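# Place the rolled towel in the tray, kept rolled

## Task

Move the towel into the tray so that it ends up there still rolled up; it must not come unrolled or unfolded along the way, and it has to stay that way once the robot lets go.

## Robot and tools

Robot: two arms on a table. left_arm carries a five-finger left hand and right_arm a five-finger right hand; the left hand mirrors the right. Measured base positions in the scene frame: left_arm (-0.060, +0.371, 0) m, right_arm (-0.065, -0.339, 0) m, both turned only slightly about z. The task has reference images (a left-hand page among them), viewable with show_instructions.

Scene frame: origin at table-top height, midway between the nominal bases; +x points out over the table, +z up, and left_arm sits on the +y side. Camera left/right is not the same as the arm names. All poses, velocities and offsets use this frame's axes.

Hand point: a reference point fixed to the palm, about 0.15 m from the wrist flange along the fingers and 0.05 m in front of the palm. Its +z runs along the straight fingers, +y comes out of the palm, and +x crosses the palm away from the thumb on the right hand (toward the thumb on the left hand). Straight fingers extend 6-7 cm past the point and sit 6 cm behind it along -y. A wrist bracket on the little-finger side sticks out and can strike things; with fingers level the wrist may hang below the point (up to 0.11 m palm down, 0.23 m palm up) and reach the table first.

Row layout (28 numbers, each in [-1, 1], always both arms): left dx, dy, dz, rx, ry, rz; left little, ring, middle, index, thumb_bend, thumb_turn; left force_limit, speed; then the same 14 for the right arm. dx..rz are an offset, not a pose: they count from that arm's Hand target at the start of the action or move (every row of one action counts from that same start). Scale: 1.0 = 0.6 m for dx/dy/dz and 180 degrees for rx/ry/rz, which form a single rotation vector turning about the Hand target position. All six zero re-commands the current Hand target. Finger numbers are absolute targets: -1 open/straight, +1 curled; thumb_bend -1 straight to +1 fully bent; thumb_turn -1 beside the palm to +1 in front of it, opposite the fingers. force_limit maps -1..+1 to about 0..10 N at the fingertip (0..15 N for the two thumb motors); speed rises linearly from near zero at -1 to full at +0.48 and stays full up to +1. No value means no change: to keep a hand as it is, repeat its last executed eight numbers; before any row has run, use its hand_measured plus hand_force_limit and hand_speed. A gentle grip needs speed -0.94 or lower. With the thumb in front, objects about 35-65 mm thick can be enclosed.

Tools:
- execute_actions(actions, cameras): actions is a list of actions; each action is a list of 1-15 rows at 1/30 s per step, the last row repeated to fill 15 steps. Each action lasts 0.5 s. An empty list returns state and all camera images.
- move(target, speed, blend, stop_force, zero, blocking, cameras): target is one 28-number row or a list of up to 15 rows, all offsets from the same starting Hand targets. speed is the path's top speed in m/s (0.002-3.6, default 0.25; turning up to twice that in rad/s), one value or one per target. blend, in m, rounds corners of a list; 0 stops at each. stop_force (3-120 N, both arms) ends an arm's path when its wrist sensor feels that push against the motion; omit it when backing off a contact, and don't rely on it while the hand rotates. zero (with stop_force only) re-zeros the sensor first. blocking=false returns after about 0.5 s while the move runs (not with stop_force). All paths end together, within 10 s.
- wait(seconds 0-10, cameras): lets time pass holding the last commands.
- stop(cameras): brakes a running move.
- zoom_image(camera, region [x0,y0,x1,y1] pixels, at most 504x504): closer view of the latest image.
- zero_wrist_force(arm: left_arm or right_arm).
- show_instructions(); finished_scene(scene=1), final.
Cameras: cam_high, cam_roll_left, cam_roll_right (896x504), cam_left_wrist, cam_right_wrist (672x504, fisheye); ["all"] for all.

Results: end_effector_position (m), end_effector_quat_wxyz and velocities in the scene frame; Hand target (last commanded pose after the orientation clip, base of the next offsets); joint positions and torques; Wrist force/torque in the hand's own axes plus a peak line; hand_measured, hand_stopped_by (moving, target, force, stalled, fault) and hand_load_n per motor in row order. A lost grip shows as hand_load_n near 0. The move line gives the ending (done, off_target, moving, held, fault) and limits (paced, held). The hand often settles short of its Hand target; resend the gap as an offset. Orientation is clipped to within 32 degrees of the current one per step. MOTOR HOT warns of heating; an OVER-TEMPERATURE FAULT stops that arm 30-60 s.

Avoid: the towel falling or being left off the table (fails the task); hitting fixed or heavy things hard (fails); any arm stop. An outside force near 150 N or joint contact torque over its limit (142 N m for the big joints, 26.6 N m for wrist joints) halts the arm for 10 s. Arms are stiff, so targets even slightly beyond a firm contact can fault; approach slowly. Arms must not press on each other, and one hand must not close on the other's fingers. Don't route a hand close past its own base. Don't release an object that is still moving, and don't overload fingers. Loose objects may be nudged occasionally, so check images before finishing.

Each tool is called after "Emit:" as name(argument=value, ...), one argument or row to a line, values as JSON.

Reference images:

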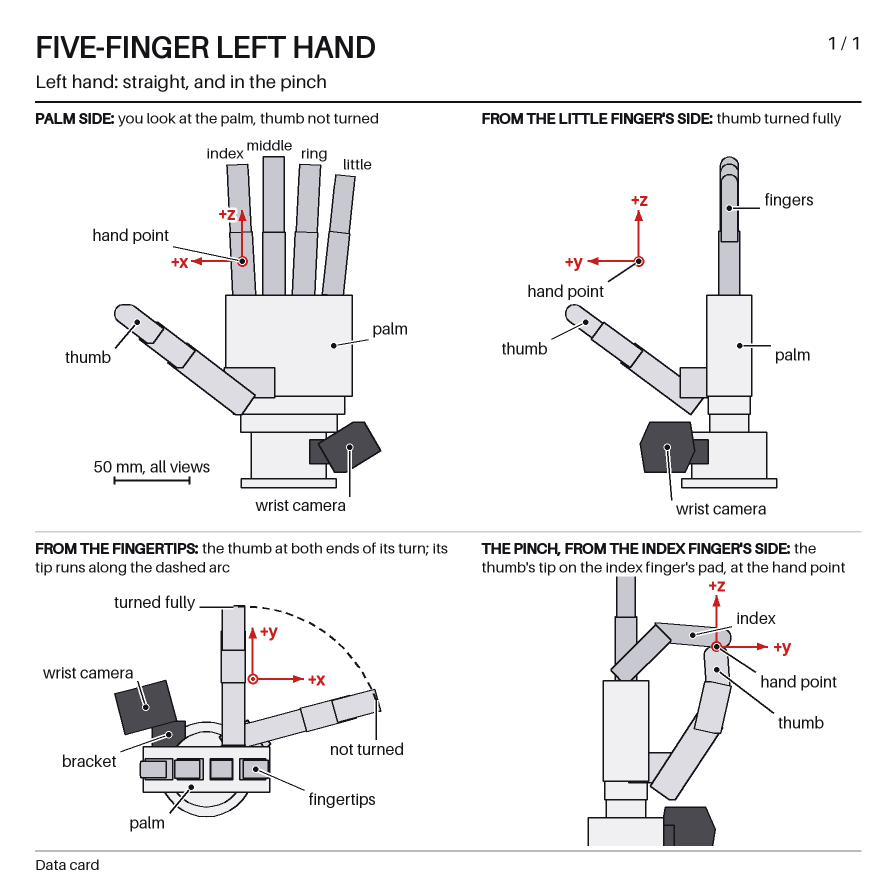

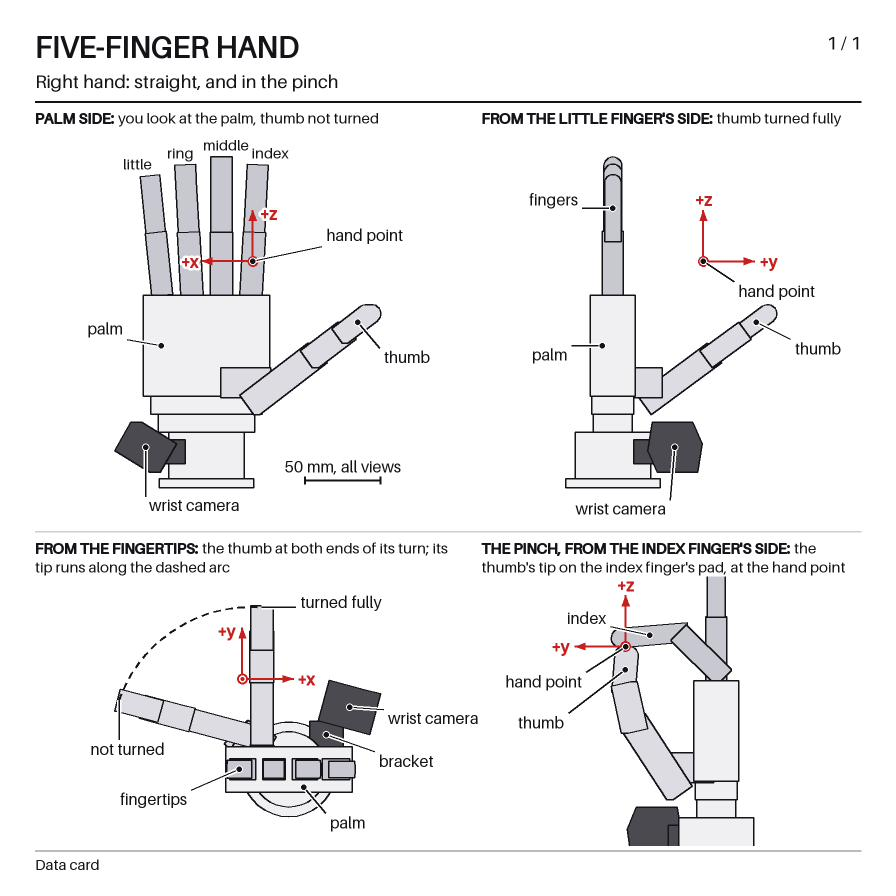

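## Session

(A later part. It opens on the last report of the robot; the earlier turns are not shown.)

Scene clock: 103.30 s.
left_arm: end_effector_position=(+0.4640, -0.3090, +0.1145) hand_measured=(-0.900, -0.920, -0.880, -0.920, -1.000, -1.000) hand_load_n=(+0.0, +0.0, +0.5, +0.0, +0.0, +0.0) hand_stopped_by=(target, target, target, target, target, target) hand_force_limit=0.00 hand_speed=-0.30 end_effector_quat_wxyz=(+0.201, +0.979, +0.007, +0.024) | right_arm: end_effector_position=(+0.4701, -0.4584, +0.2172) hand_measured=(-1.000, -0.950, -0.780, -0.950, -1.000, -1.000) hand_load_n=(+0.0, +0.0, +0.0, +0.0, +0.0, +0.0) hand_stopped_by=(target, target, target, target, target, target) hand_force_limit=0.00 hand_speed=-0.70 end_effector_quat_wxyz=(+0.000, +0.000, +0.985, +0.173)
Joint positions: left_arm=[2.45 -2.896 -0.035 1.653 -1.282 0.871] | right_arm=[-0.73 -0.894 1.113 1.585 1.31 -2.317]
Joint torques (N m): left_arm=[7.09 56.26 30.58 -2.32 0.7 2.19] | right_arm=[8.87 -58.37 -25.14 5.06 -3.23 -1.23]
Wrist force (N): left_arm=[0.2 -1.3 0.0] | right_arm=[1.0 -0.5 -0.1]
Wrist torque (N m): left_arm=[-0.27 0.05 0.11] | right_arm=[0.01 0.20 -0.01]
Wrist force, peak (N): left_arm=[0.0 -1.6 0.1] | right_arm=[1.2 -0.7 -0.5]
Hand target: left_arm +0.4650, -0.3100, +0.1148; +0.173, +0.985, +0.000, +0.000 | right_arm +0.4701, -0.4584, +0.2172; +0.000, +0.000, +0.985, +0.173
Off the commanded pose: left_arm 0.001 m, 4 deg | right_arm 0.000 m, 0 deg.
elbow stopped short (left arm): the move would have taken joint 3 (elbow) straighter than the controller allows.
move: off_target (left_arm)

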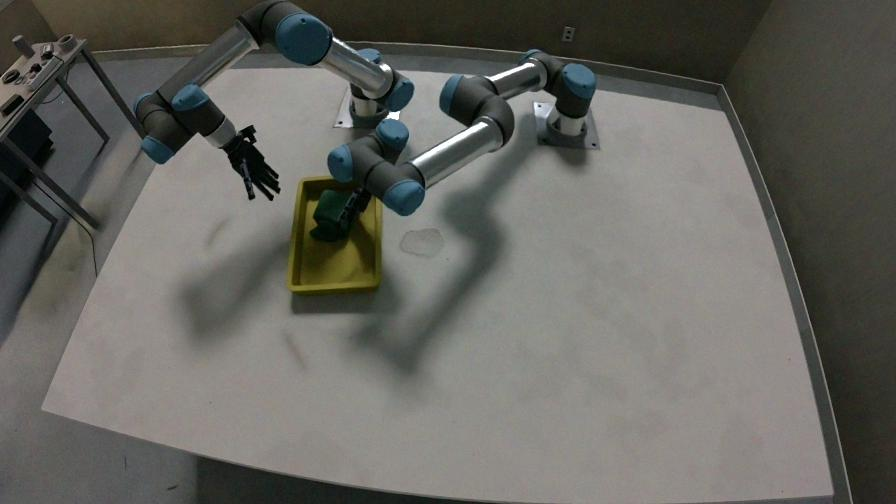

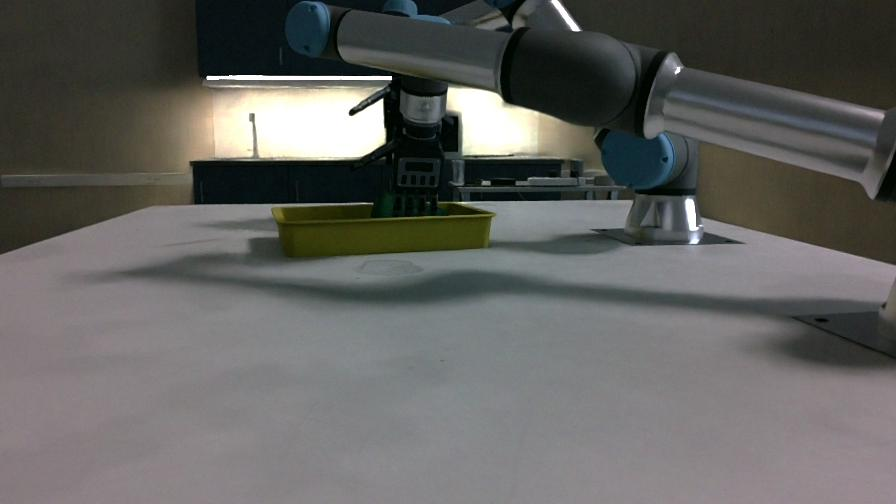

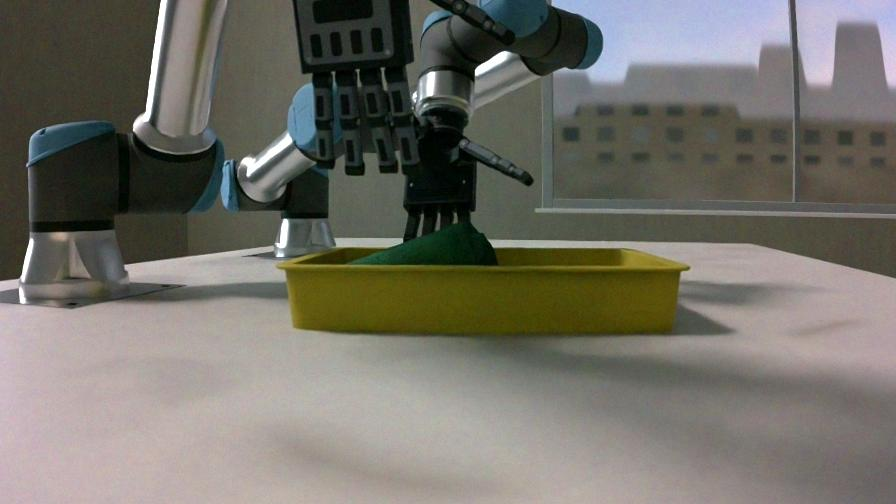

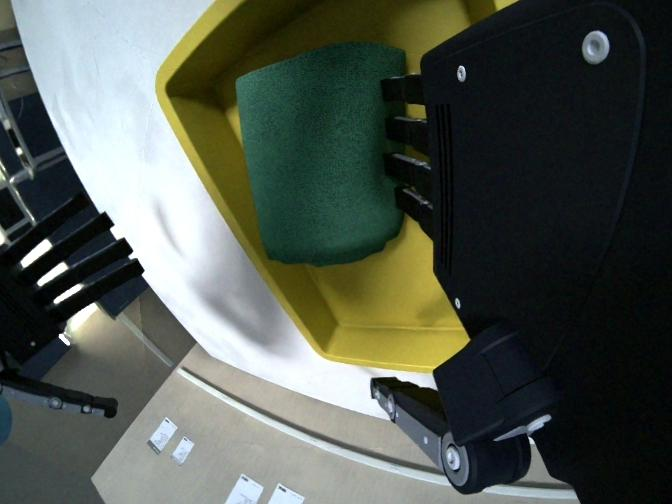

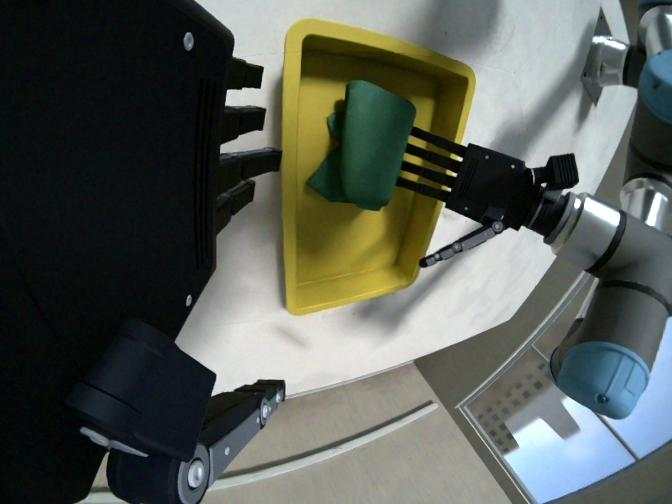

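Emit:
move(
  target=[
    [-0.02,-0.042,-0.015,0,0,0,-0.9,-0.92,-0.88,-0.92,-1,-1,0,-0.3,0,0,0,0,0,0,-1,-0.95,-0.78,-0.95,-1,-1,0,-0.7],
  ],
  speed=0.04,
  cameras=["cam_high","cam_right_wrist","cam_left_wrist"],
)

Emit:
zoom_image(
  camera="cam_right_wrist",
  region=[250, 0, 550, 300],
)

Emit:
zoom_image(
  camera="cam_high",
  region=[280, 150, 400, 270],
)

Scene clock: 105.43 s.
left_arm: end_effector_position=(+0.4520, -0.3342, +0.1054) hand_measured=(-0.900, -0.920, -0.880, -0.920, -1.000, -1.000) hand_load_n=(+0.0, +0.0, +0.0, +0.0, +0.0, +0.0) hand_stopped_by=(target, target, target, target, target, target) hand_force_limit=0.00 hand_speed=-0.30 end_effector_quat_wxyz=(+0.215, +0.976, +0.009, +0.035) end_effector_velocity=(+0.001, +0.003, +0.000) end_effector_angular_velocity=(+0.005, +0.005, +0.000) | right_arm: end_effector_position=(+0.4701, -0.4584, +0.2172) hand_measured=(-1.000, -0.950, -0.780, -0.950, -1.000, -1.000) hand_load_n=(+0.0, +0.0, +0.0, +0.0, +0.0, +0.0) hand_stopped_by=(target, target, target, target, target, target) hand_force_limit=0.00 hand_speed=-0.70 end_effector_quat_wxyz=(+0.000, +0.000, +0.985, +0.173)
Joint positions: left_arm=[2.413 -2.909 -0.035 1.712 -1.286 0.823] | right_arm=[-0.73 -0.894 1.113 1.585 1.31 -2.317]
Joint velocities: left_arm=[0.003 0 -0.001 -0.007 0 0.003] | right_arm=[within noise]
Joint torques (N m): left_arm=[7.53 67 28.68 -3.39 -0.14 2.28] | right_arm=[9.06 -58.62 -25.11 5.09 -3.39 -1.19]
Wrist force (N): left_arm=[0.1 -1.2 -0.9] | right_arm=[0.9 -0.5 -0.2]
Wrist torque (N m): left_arm=[-0.18 0.04 0.21] | right_arm=[0.01 0.21 -0.02]
Wrist force, peak (N): left_arm=[0.5 -1.0 -1.6] | right_arm=[1.3 -0.7 -0.3]
Hand target: left_arm +0.4530, -0.3352, +0.1058; +0.173, +0.985, +0.000, +0.000 | right_arm +0.4701, -0.4584, +0.2172; +0.000, +0.000, +0.985, +0.173
Off the commanded pose: left_arm 0.001 m, 6 deg | right_arm 0.000 m, 0 deg.
elbow stopped short (left arm): the move would have taken joint 3 (elbow) straighter than the controller allows.
move: off_target (left_arm)
Images, in order (width x height): cam_high 896x504, cam_left_wrist 672x504, cam_right_wrist 672x504.

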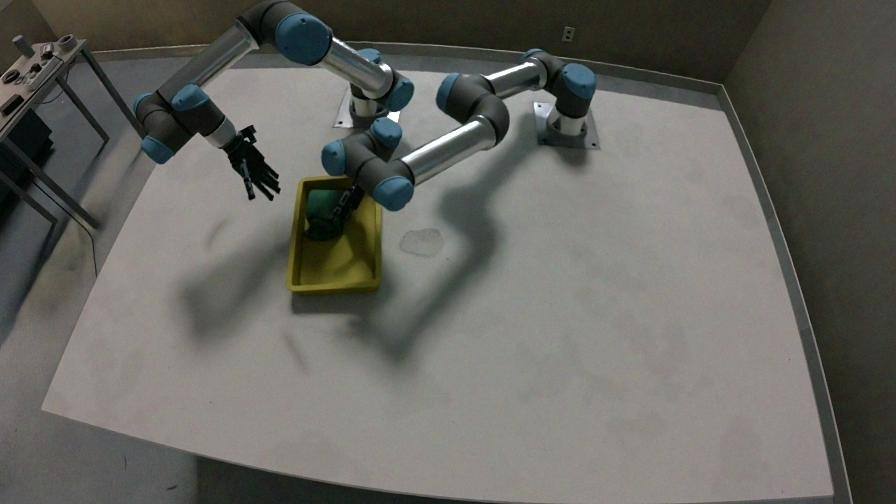

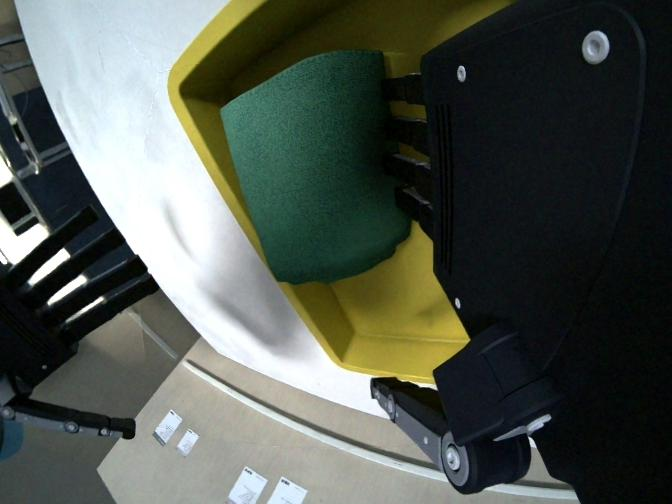

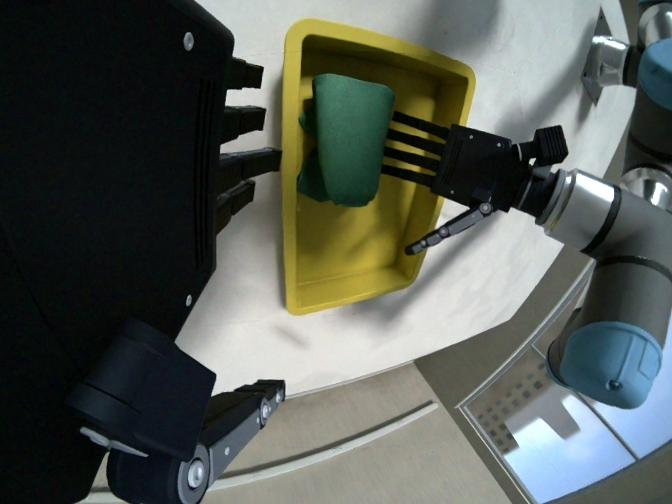

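Scaled by 1.680 from the camera's 672x504 image, which has a finer 960x720 frame.

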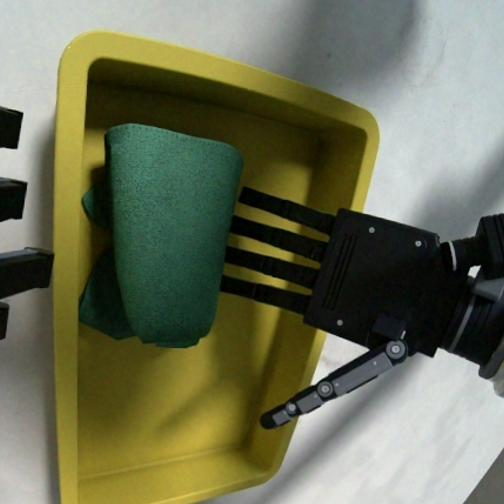

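Scaled by 4.200 from the camera's 896x504 image, which has a finer 1280x720 frame.

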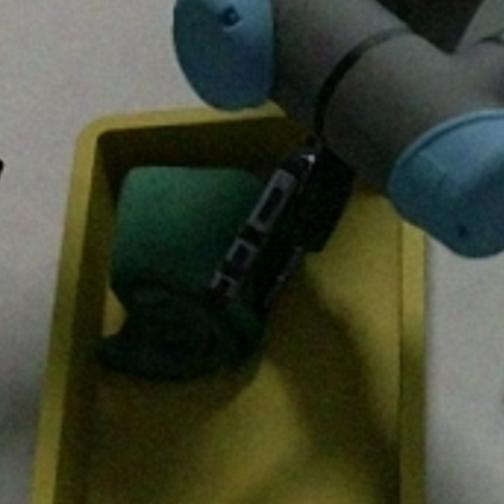

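Emit:
move(
  target=[
    [0,-0.022,-0.01,0,0,0,-0.9,-0.92,-0.88,-0.92,-1,-1,0,-0.3,0,0,0,0,0,0,-1,-0.95,-0.78,-0.95,-1,-1,0,-0.7],
  ],
  speed=0.04,
  cameras=["cam_right_wrist","cam_left_wrist"],
)

Emit:
zoom_image(
  camera="cam_right_wrist",
  region=[250, 0, 550, 300],
)

Scene clock: 107.33 s.
left_arm: end_effector_position=(+0.4520, -0.3473, +0.0995) hand_measured=(-0.900, -0.920, -0.880, -0.920, -1.000, -1.000) hand_load_n=(+0.0, +0.0, -6.0, +0.0, +0.0, +0.0) hand_stopped_by=(target, target, target, target, target, target) hand_force_limit=0.00 hand_speed=-0.30 end_effector_quat_wxyz=(+0.228, +0.973, +0.012, +0.045) end_effector_velocity=(-0.001, +0.001, -0.003) end_effector_angular_velocity=(+0.006, +0.007, +0.000) | right_arm: end_effector_position=(+0.4701, -0.4584, +0.2172) hand_measured=(-1.000, -0.950, -0.780, -0.950, -1.000, -1.000) hand_load_n=(+0.0, +0.0, +0.5, +0.0, +0.0, +0.0) hand_stopped_by=(target, target, target, target, target, target) hand_force_limit=0.00 hand_speed=-0.70 end_effector_quat_wxyz=(+0.000, +0.000, +0.985, +0.173)
Joint positions: left_arm=[2.399 -2.918 -0.035 1.761 -1.286 0.798] | right_arm=[-0.73 -0.894 1.113 1.585 1.31 -2.317]
Joint velocities: left_arm=[0 -0.002 -0.003 -0.005 0 0] | right_arm=[within noise]
Joint torques (N m): left_arm=[1.51 52.04 25.83 -2.7 2.33 -0.2] | right_arm=[8.76 -58.48 -25.44 5.08 -3.31 -1.27]
Wrist force (N): left_arm=[0.7 0.9 -12.5] | right_arm=[0.9 -0.5 -0.3]
Wrist torque (N m): left_arm=[0.29 -0.17 0.18] | right_arm=[0.01 0.21 -0.02]
Wrist force, peak (N): left_arm=[0.7 0.9 -12.5] | right_arm=[1.2 -0.7 -0.3]
Hand target: left_arm +0.4530, -0.3484, +0.0998; +0.173, +0.985, +0.000, +0.000 | right_arm +0.4701, -0.4584, +0.2172; +0.000, +0.000, +0.985, +0.173
Off the commanded pose: left_arm 0.001 m, 8 deg | right_arm 0.000 m, 0 deg.
elbow stopped short (left arm): the move would have taken joint 3 (elbow) straighter than the controller allows.
move: off_target (left_arm)
Images, in order (width x height): cam_left_wrist 672x504, cam_right_wrist 672x504.

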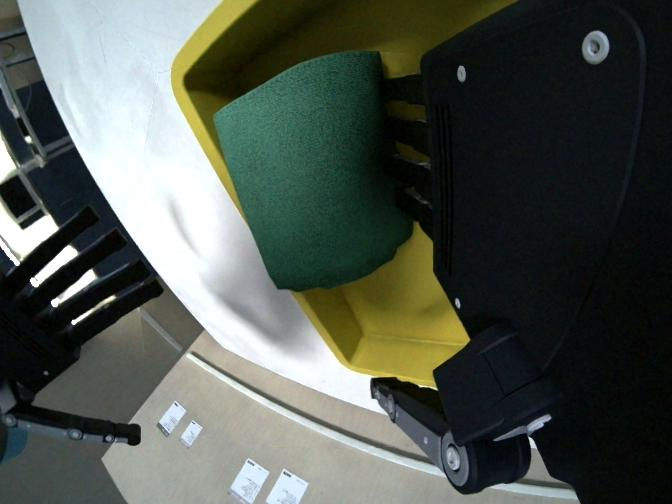

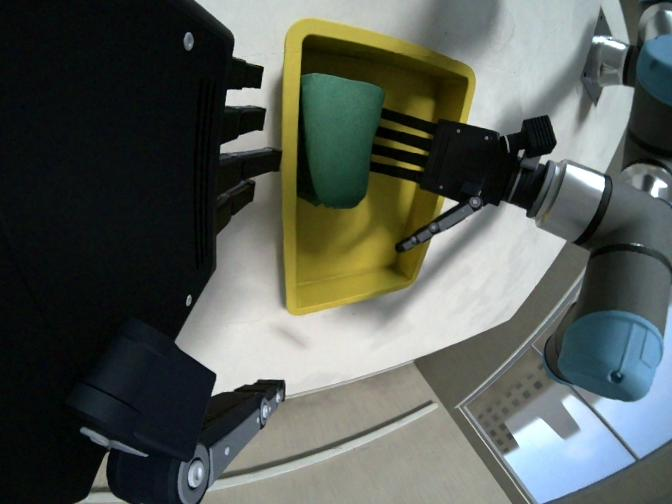

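Scaled by 1.680 from the camera's 672x504 image, which has a finer 960x720 frame.

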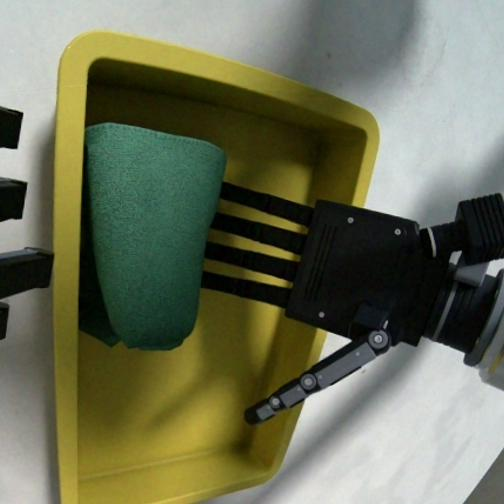

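Emit:
move(
  target=[
    [0,0.06,0.2,0,0,0,-0.9,-0.92,-0.88,-0.92,-1,-1,0,-0.3,0,0,0,0,0,0,-1,-0.95,-0.78,-0.95,-1,-1,0,-0.7],
    [0,0.3,0.35,0,0,0,-0.9,-0.92,-0.88,-0.92,-1,-1,0,-0.3,0,0,0,0,0,0,-1,-0.95,-0.78,-0.95,-1,-1,0,-0.7],
  ],
  speed=[0.08, 0.2],
  blend=[0.02, 0],
  cameras=["all"],
)

Scene clock: 110.87 s.
left_arm: end_effector_position=(+0.4530, -0.1683, +0.3098) hand_measured=(-0.900, -0.920, -0.880, -0.920, -1.000, -1.000) hand_load_n=(+0.0, +0.0, +0.0, +0.0, +0.0, +0.0) hand_stopped_by=(target, target, target, target, target, target) hand_force_limit=0.00 hand_speed=-0.30 end_effector_quat_wxyz=(+0.173, +0.985, +0.000, +0.000) end_effector_velocity=(+0.001, -0.001, -0.001) end_effector_angular_velocity=(-0.002, -0.003, +0.000) | right_arm: end_effector_position=(+0.4701, -0.4584, +0.2172) hand_measured=(-1.000, -0.950, -0.780, -0.950, -1.000, -1.000) hand_load_n=(+0.0, +0.0, +0.0, +0.0, +0.0, +0.0) hand_stopped_by=(target, target, target, target, target, target) hand_force_limit=0.00 hand_speed=-0.70 end_effector_quat_wxyz=(+0.000, +0.000, +0.985, +0.173)
Joint positions: left_arm=[2.619 -2.476 -0.365 1.434 -1.262 1.072] | right_arm=[-0.73 -0.894 1.113 1.585 1.31 -2.317]
Joint velocities: left_arm=[0 -0.001 -0.001 0.005 0 0] | right_arm=[within noise]
Joint torques (N m): left_arm=[-5.69 61.95 3.59 -0.55 -1.79 2.32] | right_arm=[8.78 -58.49 -24.98 5.1 -3.14 -1.13]
Wrist force (N): left_arm=[0.1 -0.8 0.8] | right_arm=[0.9 -0.4 -0.2]
Wrist torque (N m): left_arm=[-0.28 0.08 0.13] | right_arm=[0.02 0.21 -0.02]
Wrist force, peak (N): left_arm=[0.9 1.2 -12.3] | right_arm=[1.4 -0.6 -0.3]
Hand target: left_arm +0.4530, -0.1684, +0.3098; +0.173, +0.985, +0.000, +0.000 | right_arm +0.4701, -0.4584, +0.2172; +0.000, +0.000, +0.985, +0.173
Off the commanded pose: left_arm 0.000 m, 0 deg | right_arm 0.000 m, 0 deg.
elbow stopped short (left arm): the move would have taken joint 3 (elbow) straighter than the controller allows.
move: done

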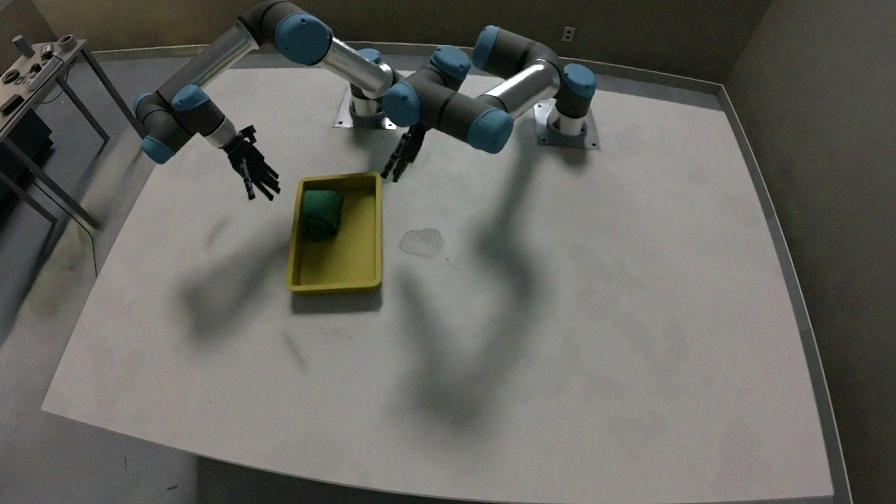

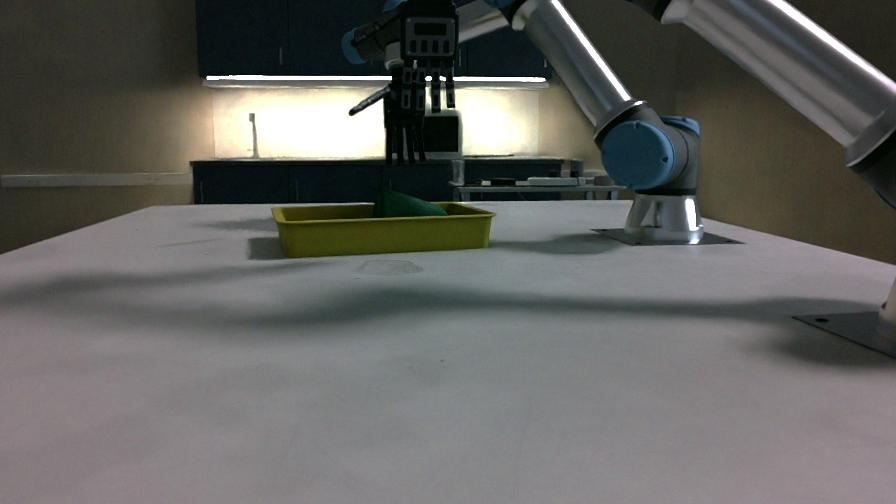

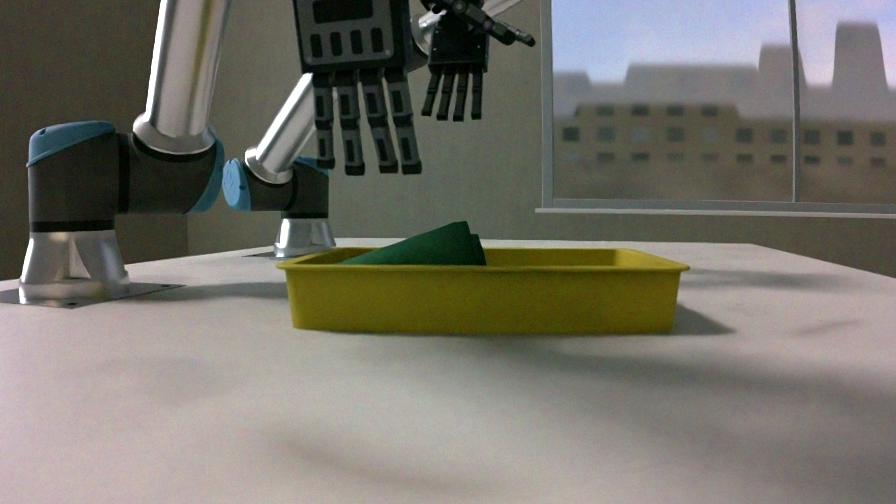

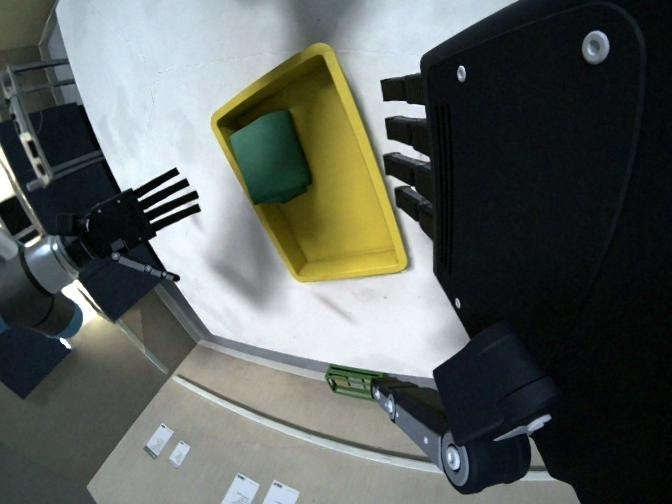

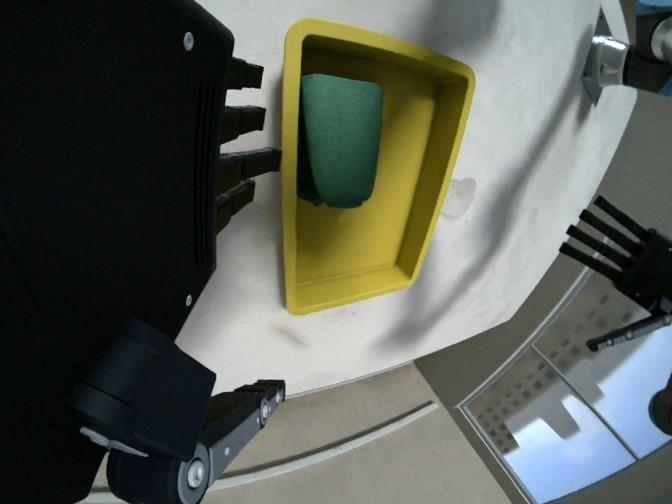

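Emit:
zoom_image(
  camera="cam_right_wrist",
  region=[270, 0, 490, 320],
)

Emit:
zoom_image(
  camera="cam_roll_right",
  region=[270, 180, 700, 350],
)

Emit:
zoom_image(
  camera="cam_left_wrist",
  region=[200, 30, 420, 290],
)

Scaled by 1.575 from the camera's 672x504 image, which has a finer 960x720 frame.

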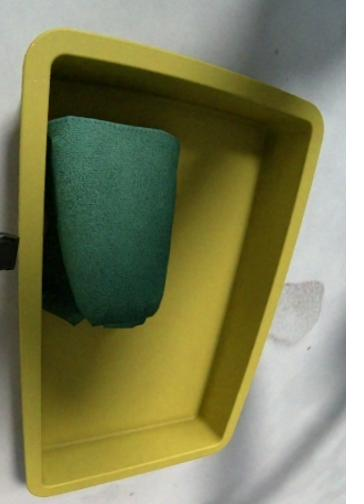

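Scaled by 1.172 from the camera's 896x504 image, which has a finer 1280x720 frame.

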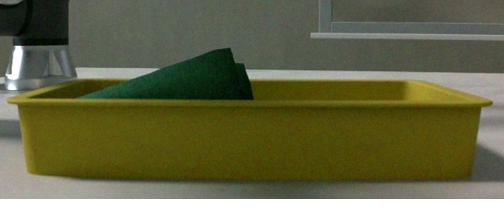

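Scaled by 1.938 from the camera's 672x504 image, which has a finer 960x720 frame.

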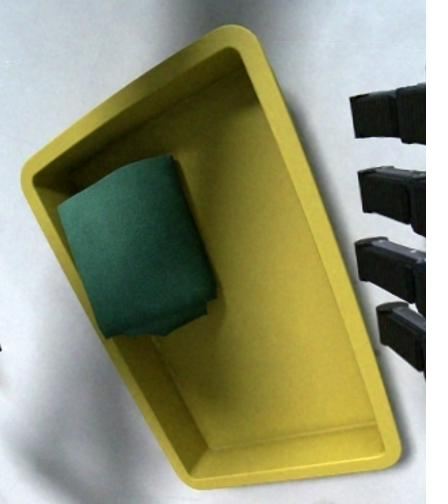

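Emit:
zoom_image(
  camera="cam_roll_left",
  region=[250, 150, 520, 270],
)

Emit:
zoom_image(
  camera="cam_high",
  region=[270, 150, 400, 310],
)

Scaled by 1.867 from the camera's 896x504 image, which has a finer 1280x720 frame.

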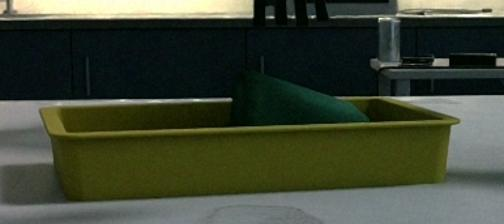

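Scaled by 3.150 from the camera's 896x504 image, which has a finer 1280x720 frame.

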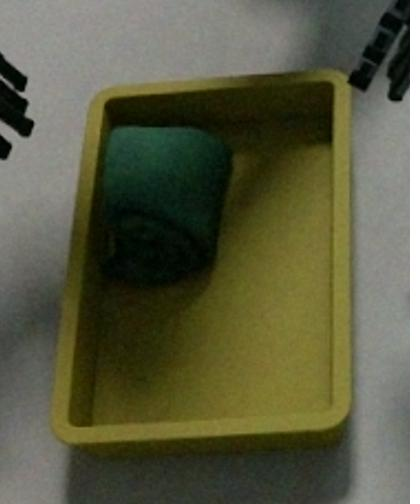

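Emit:
finished_scene(
)

The scene is finished: the task was done.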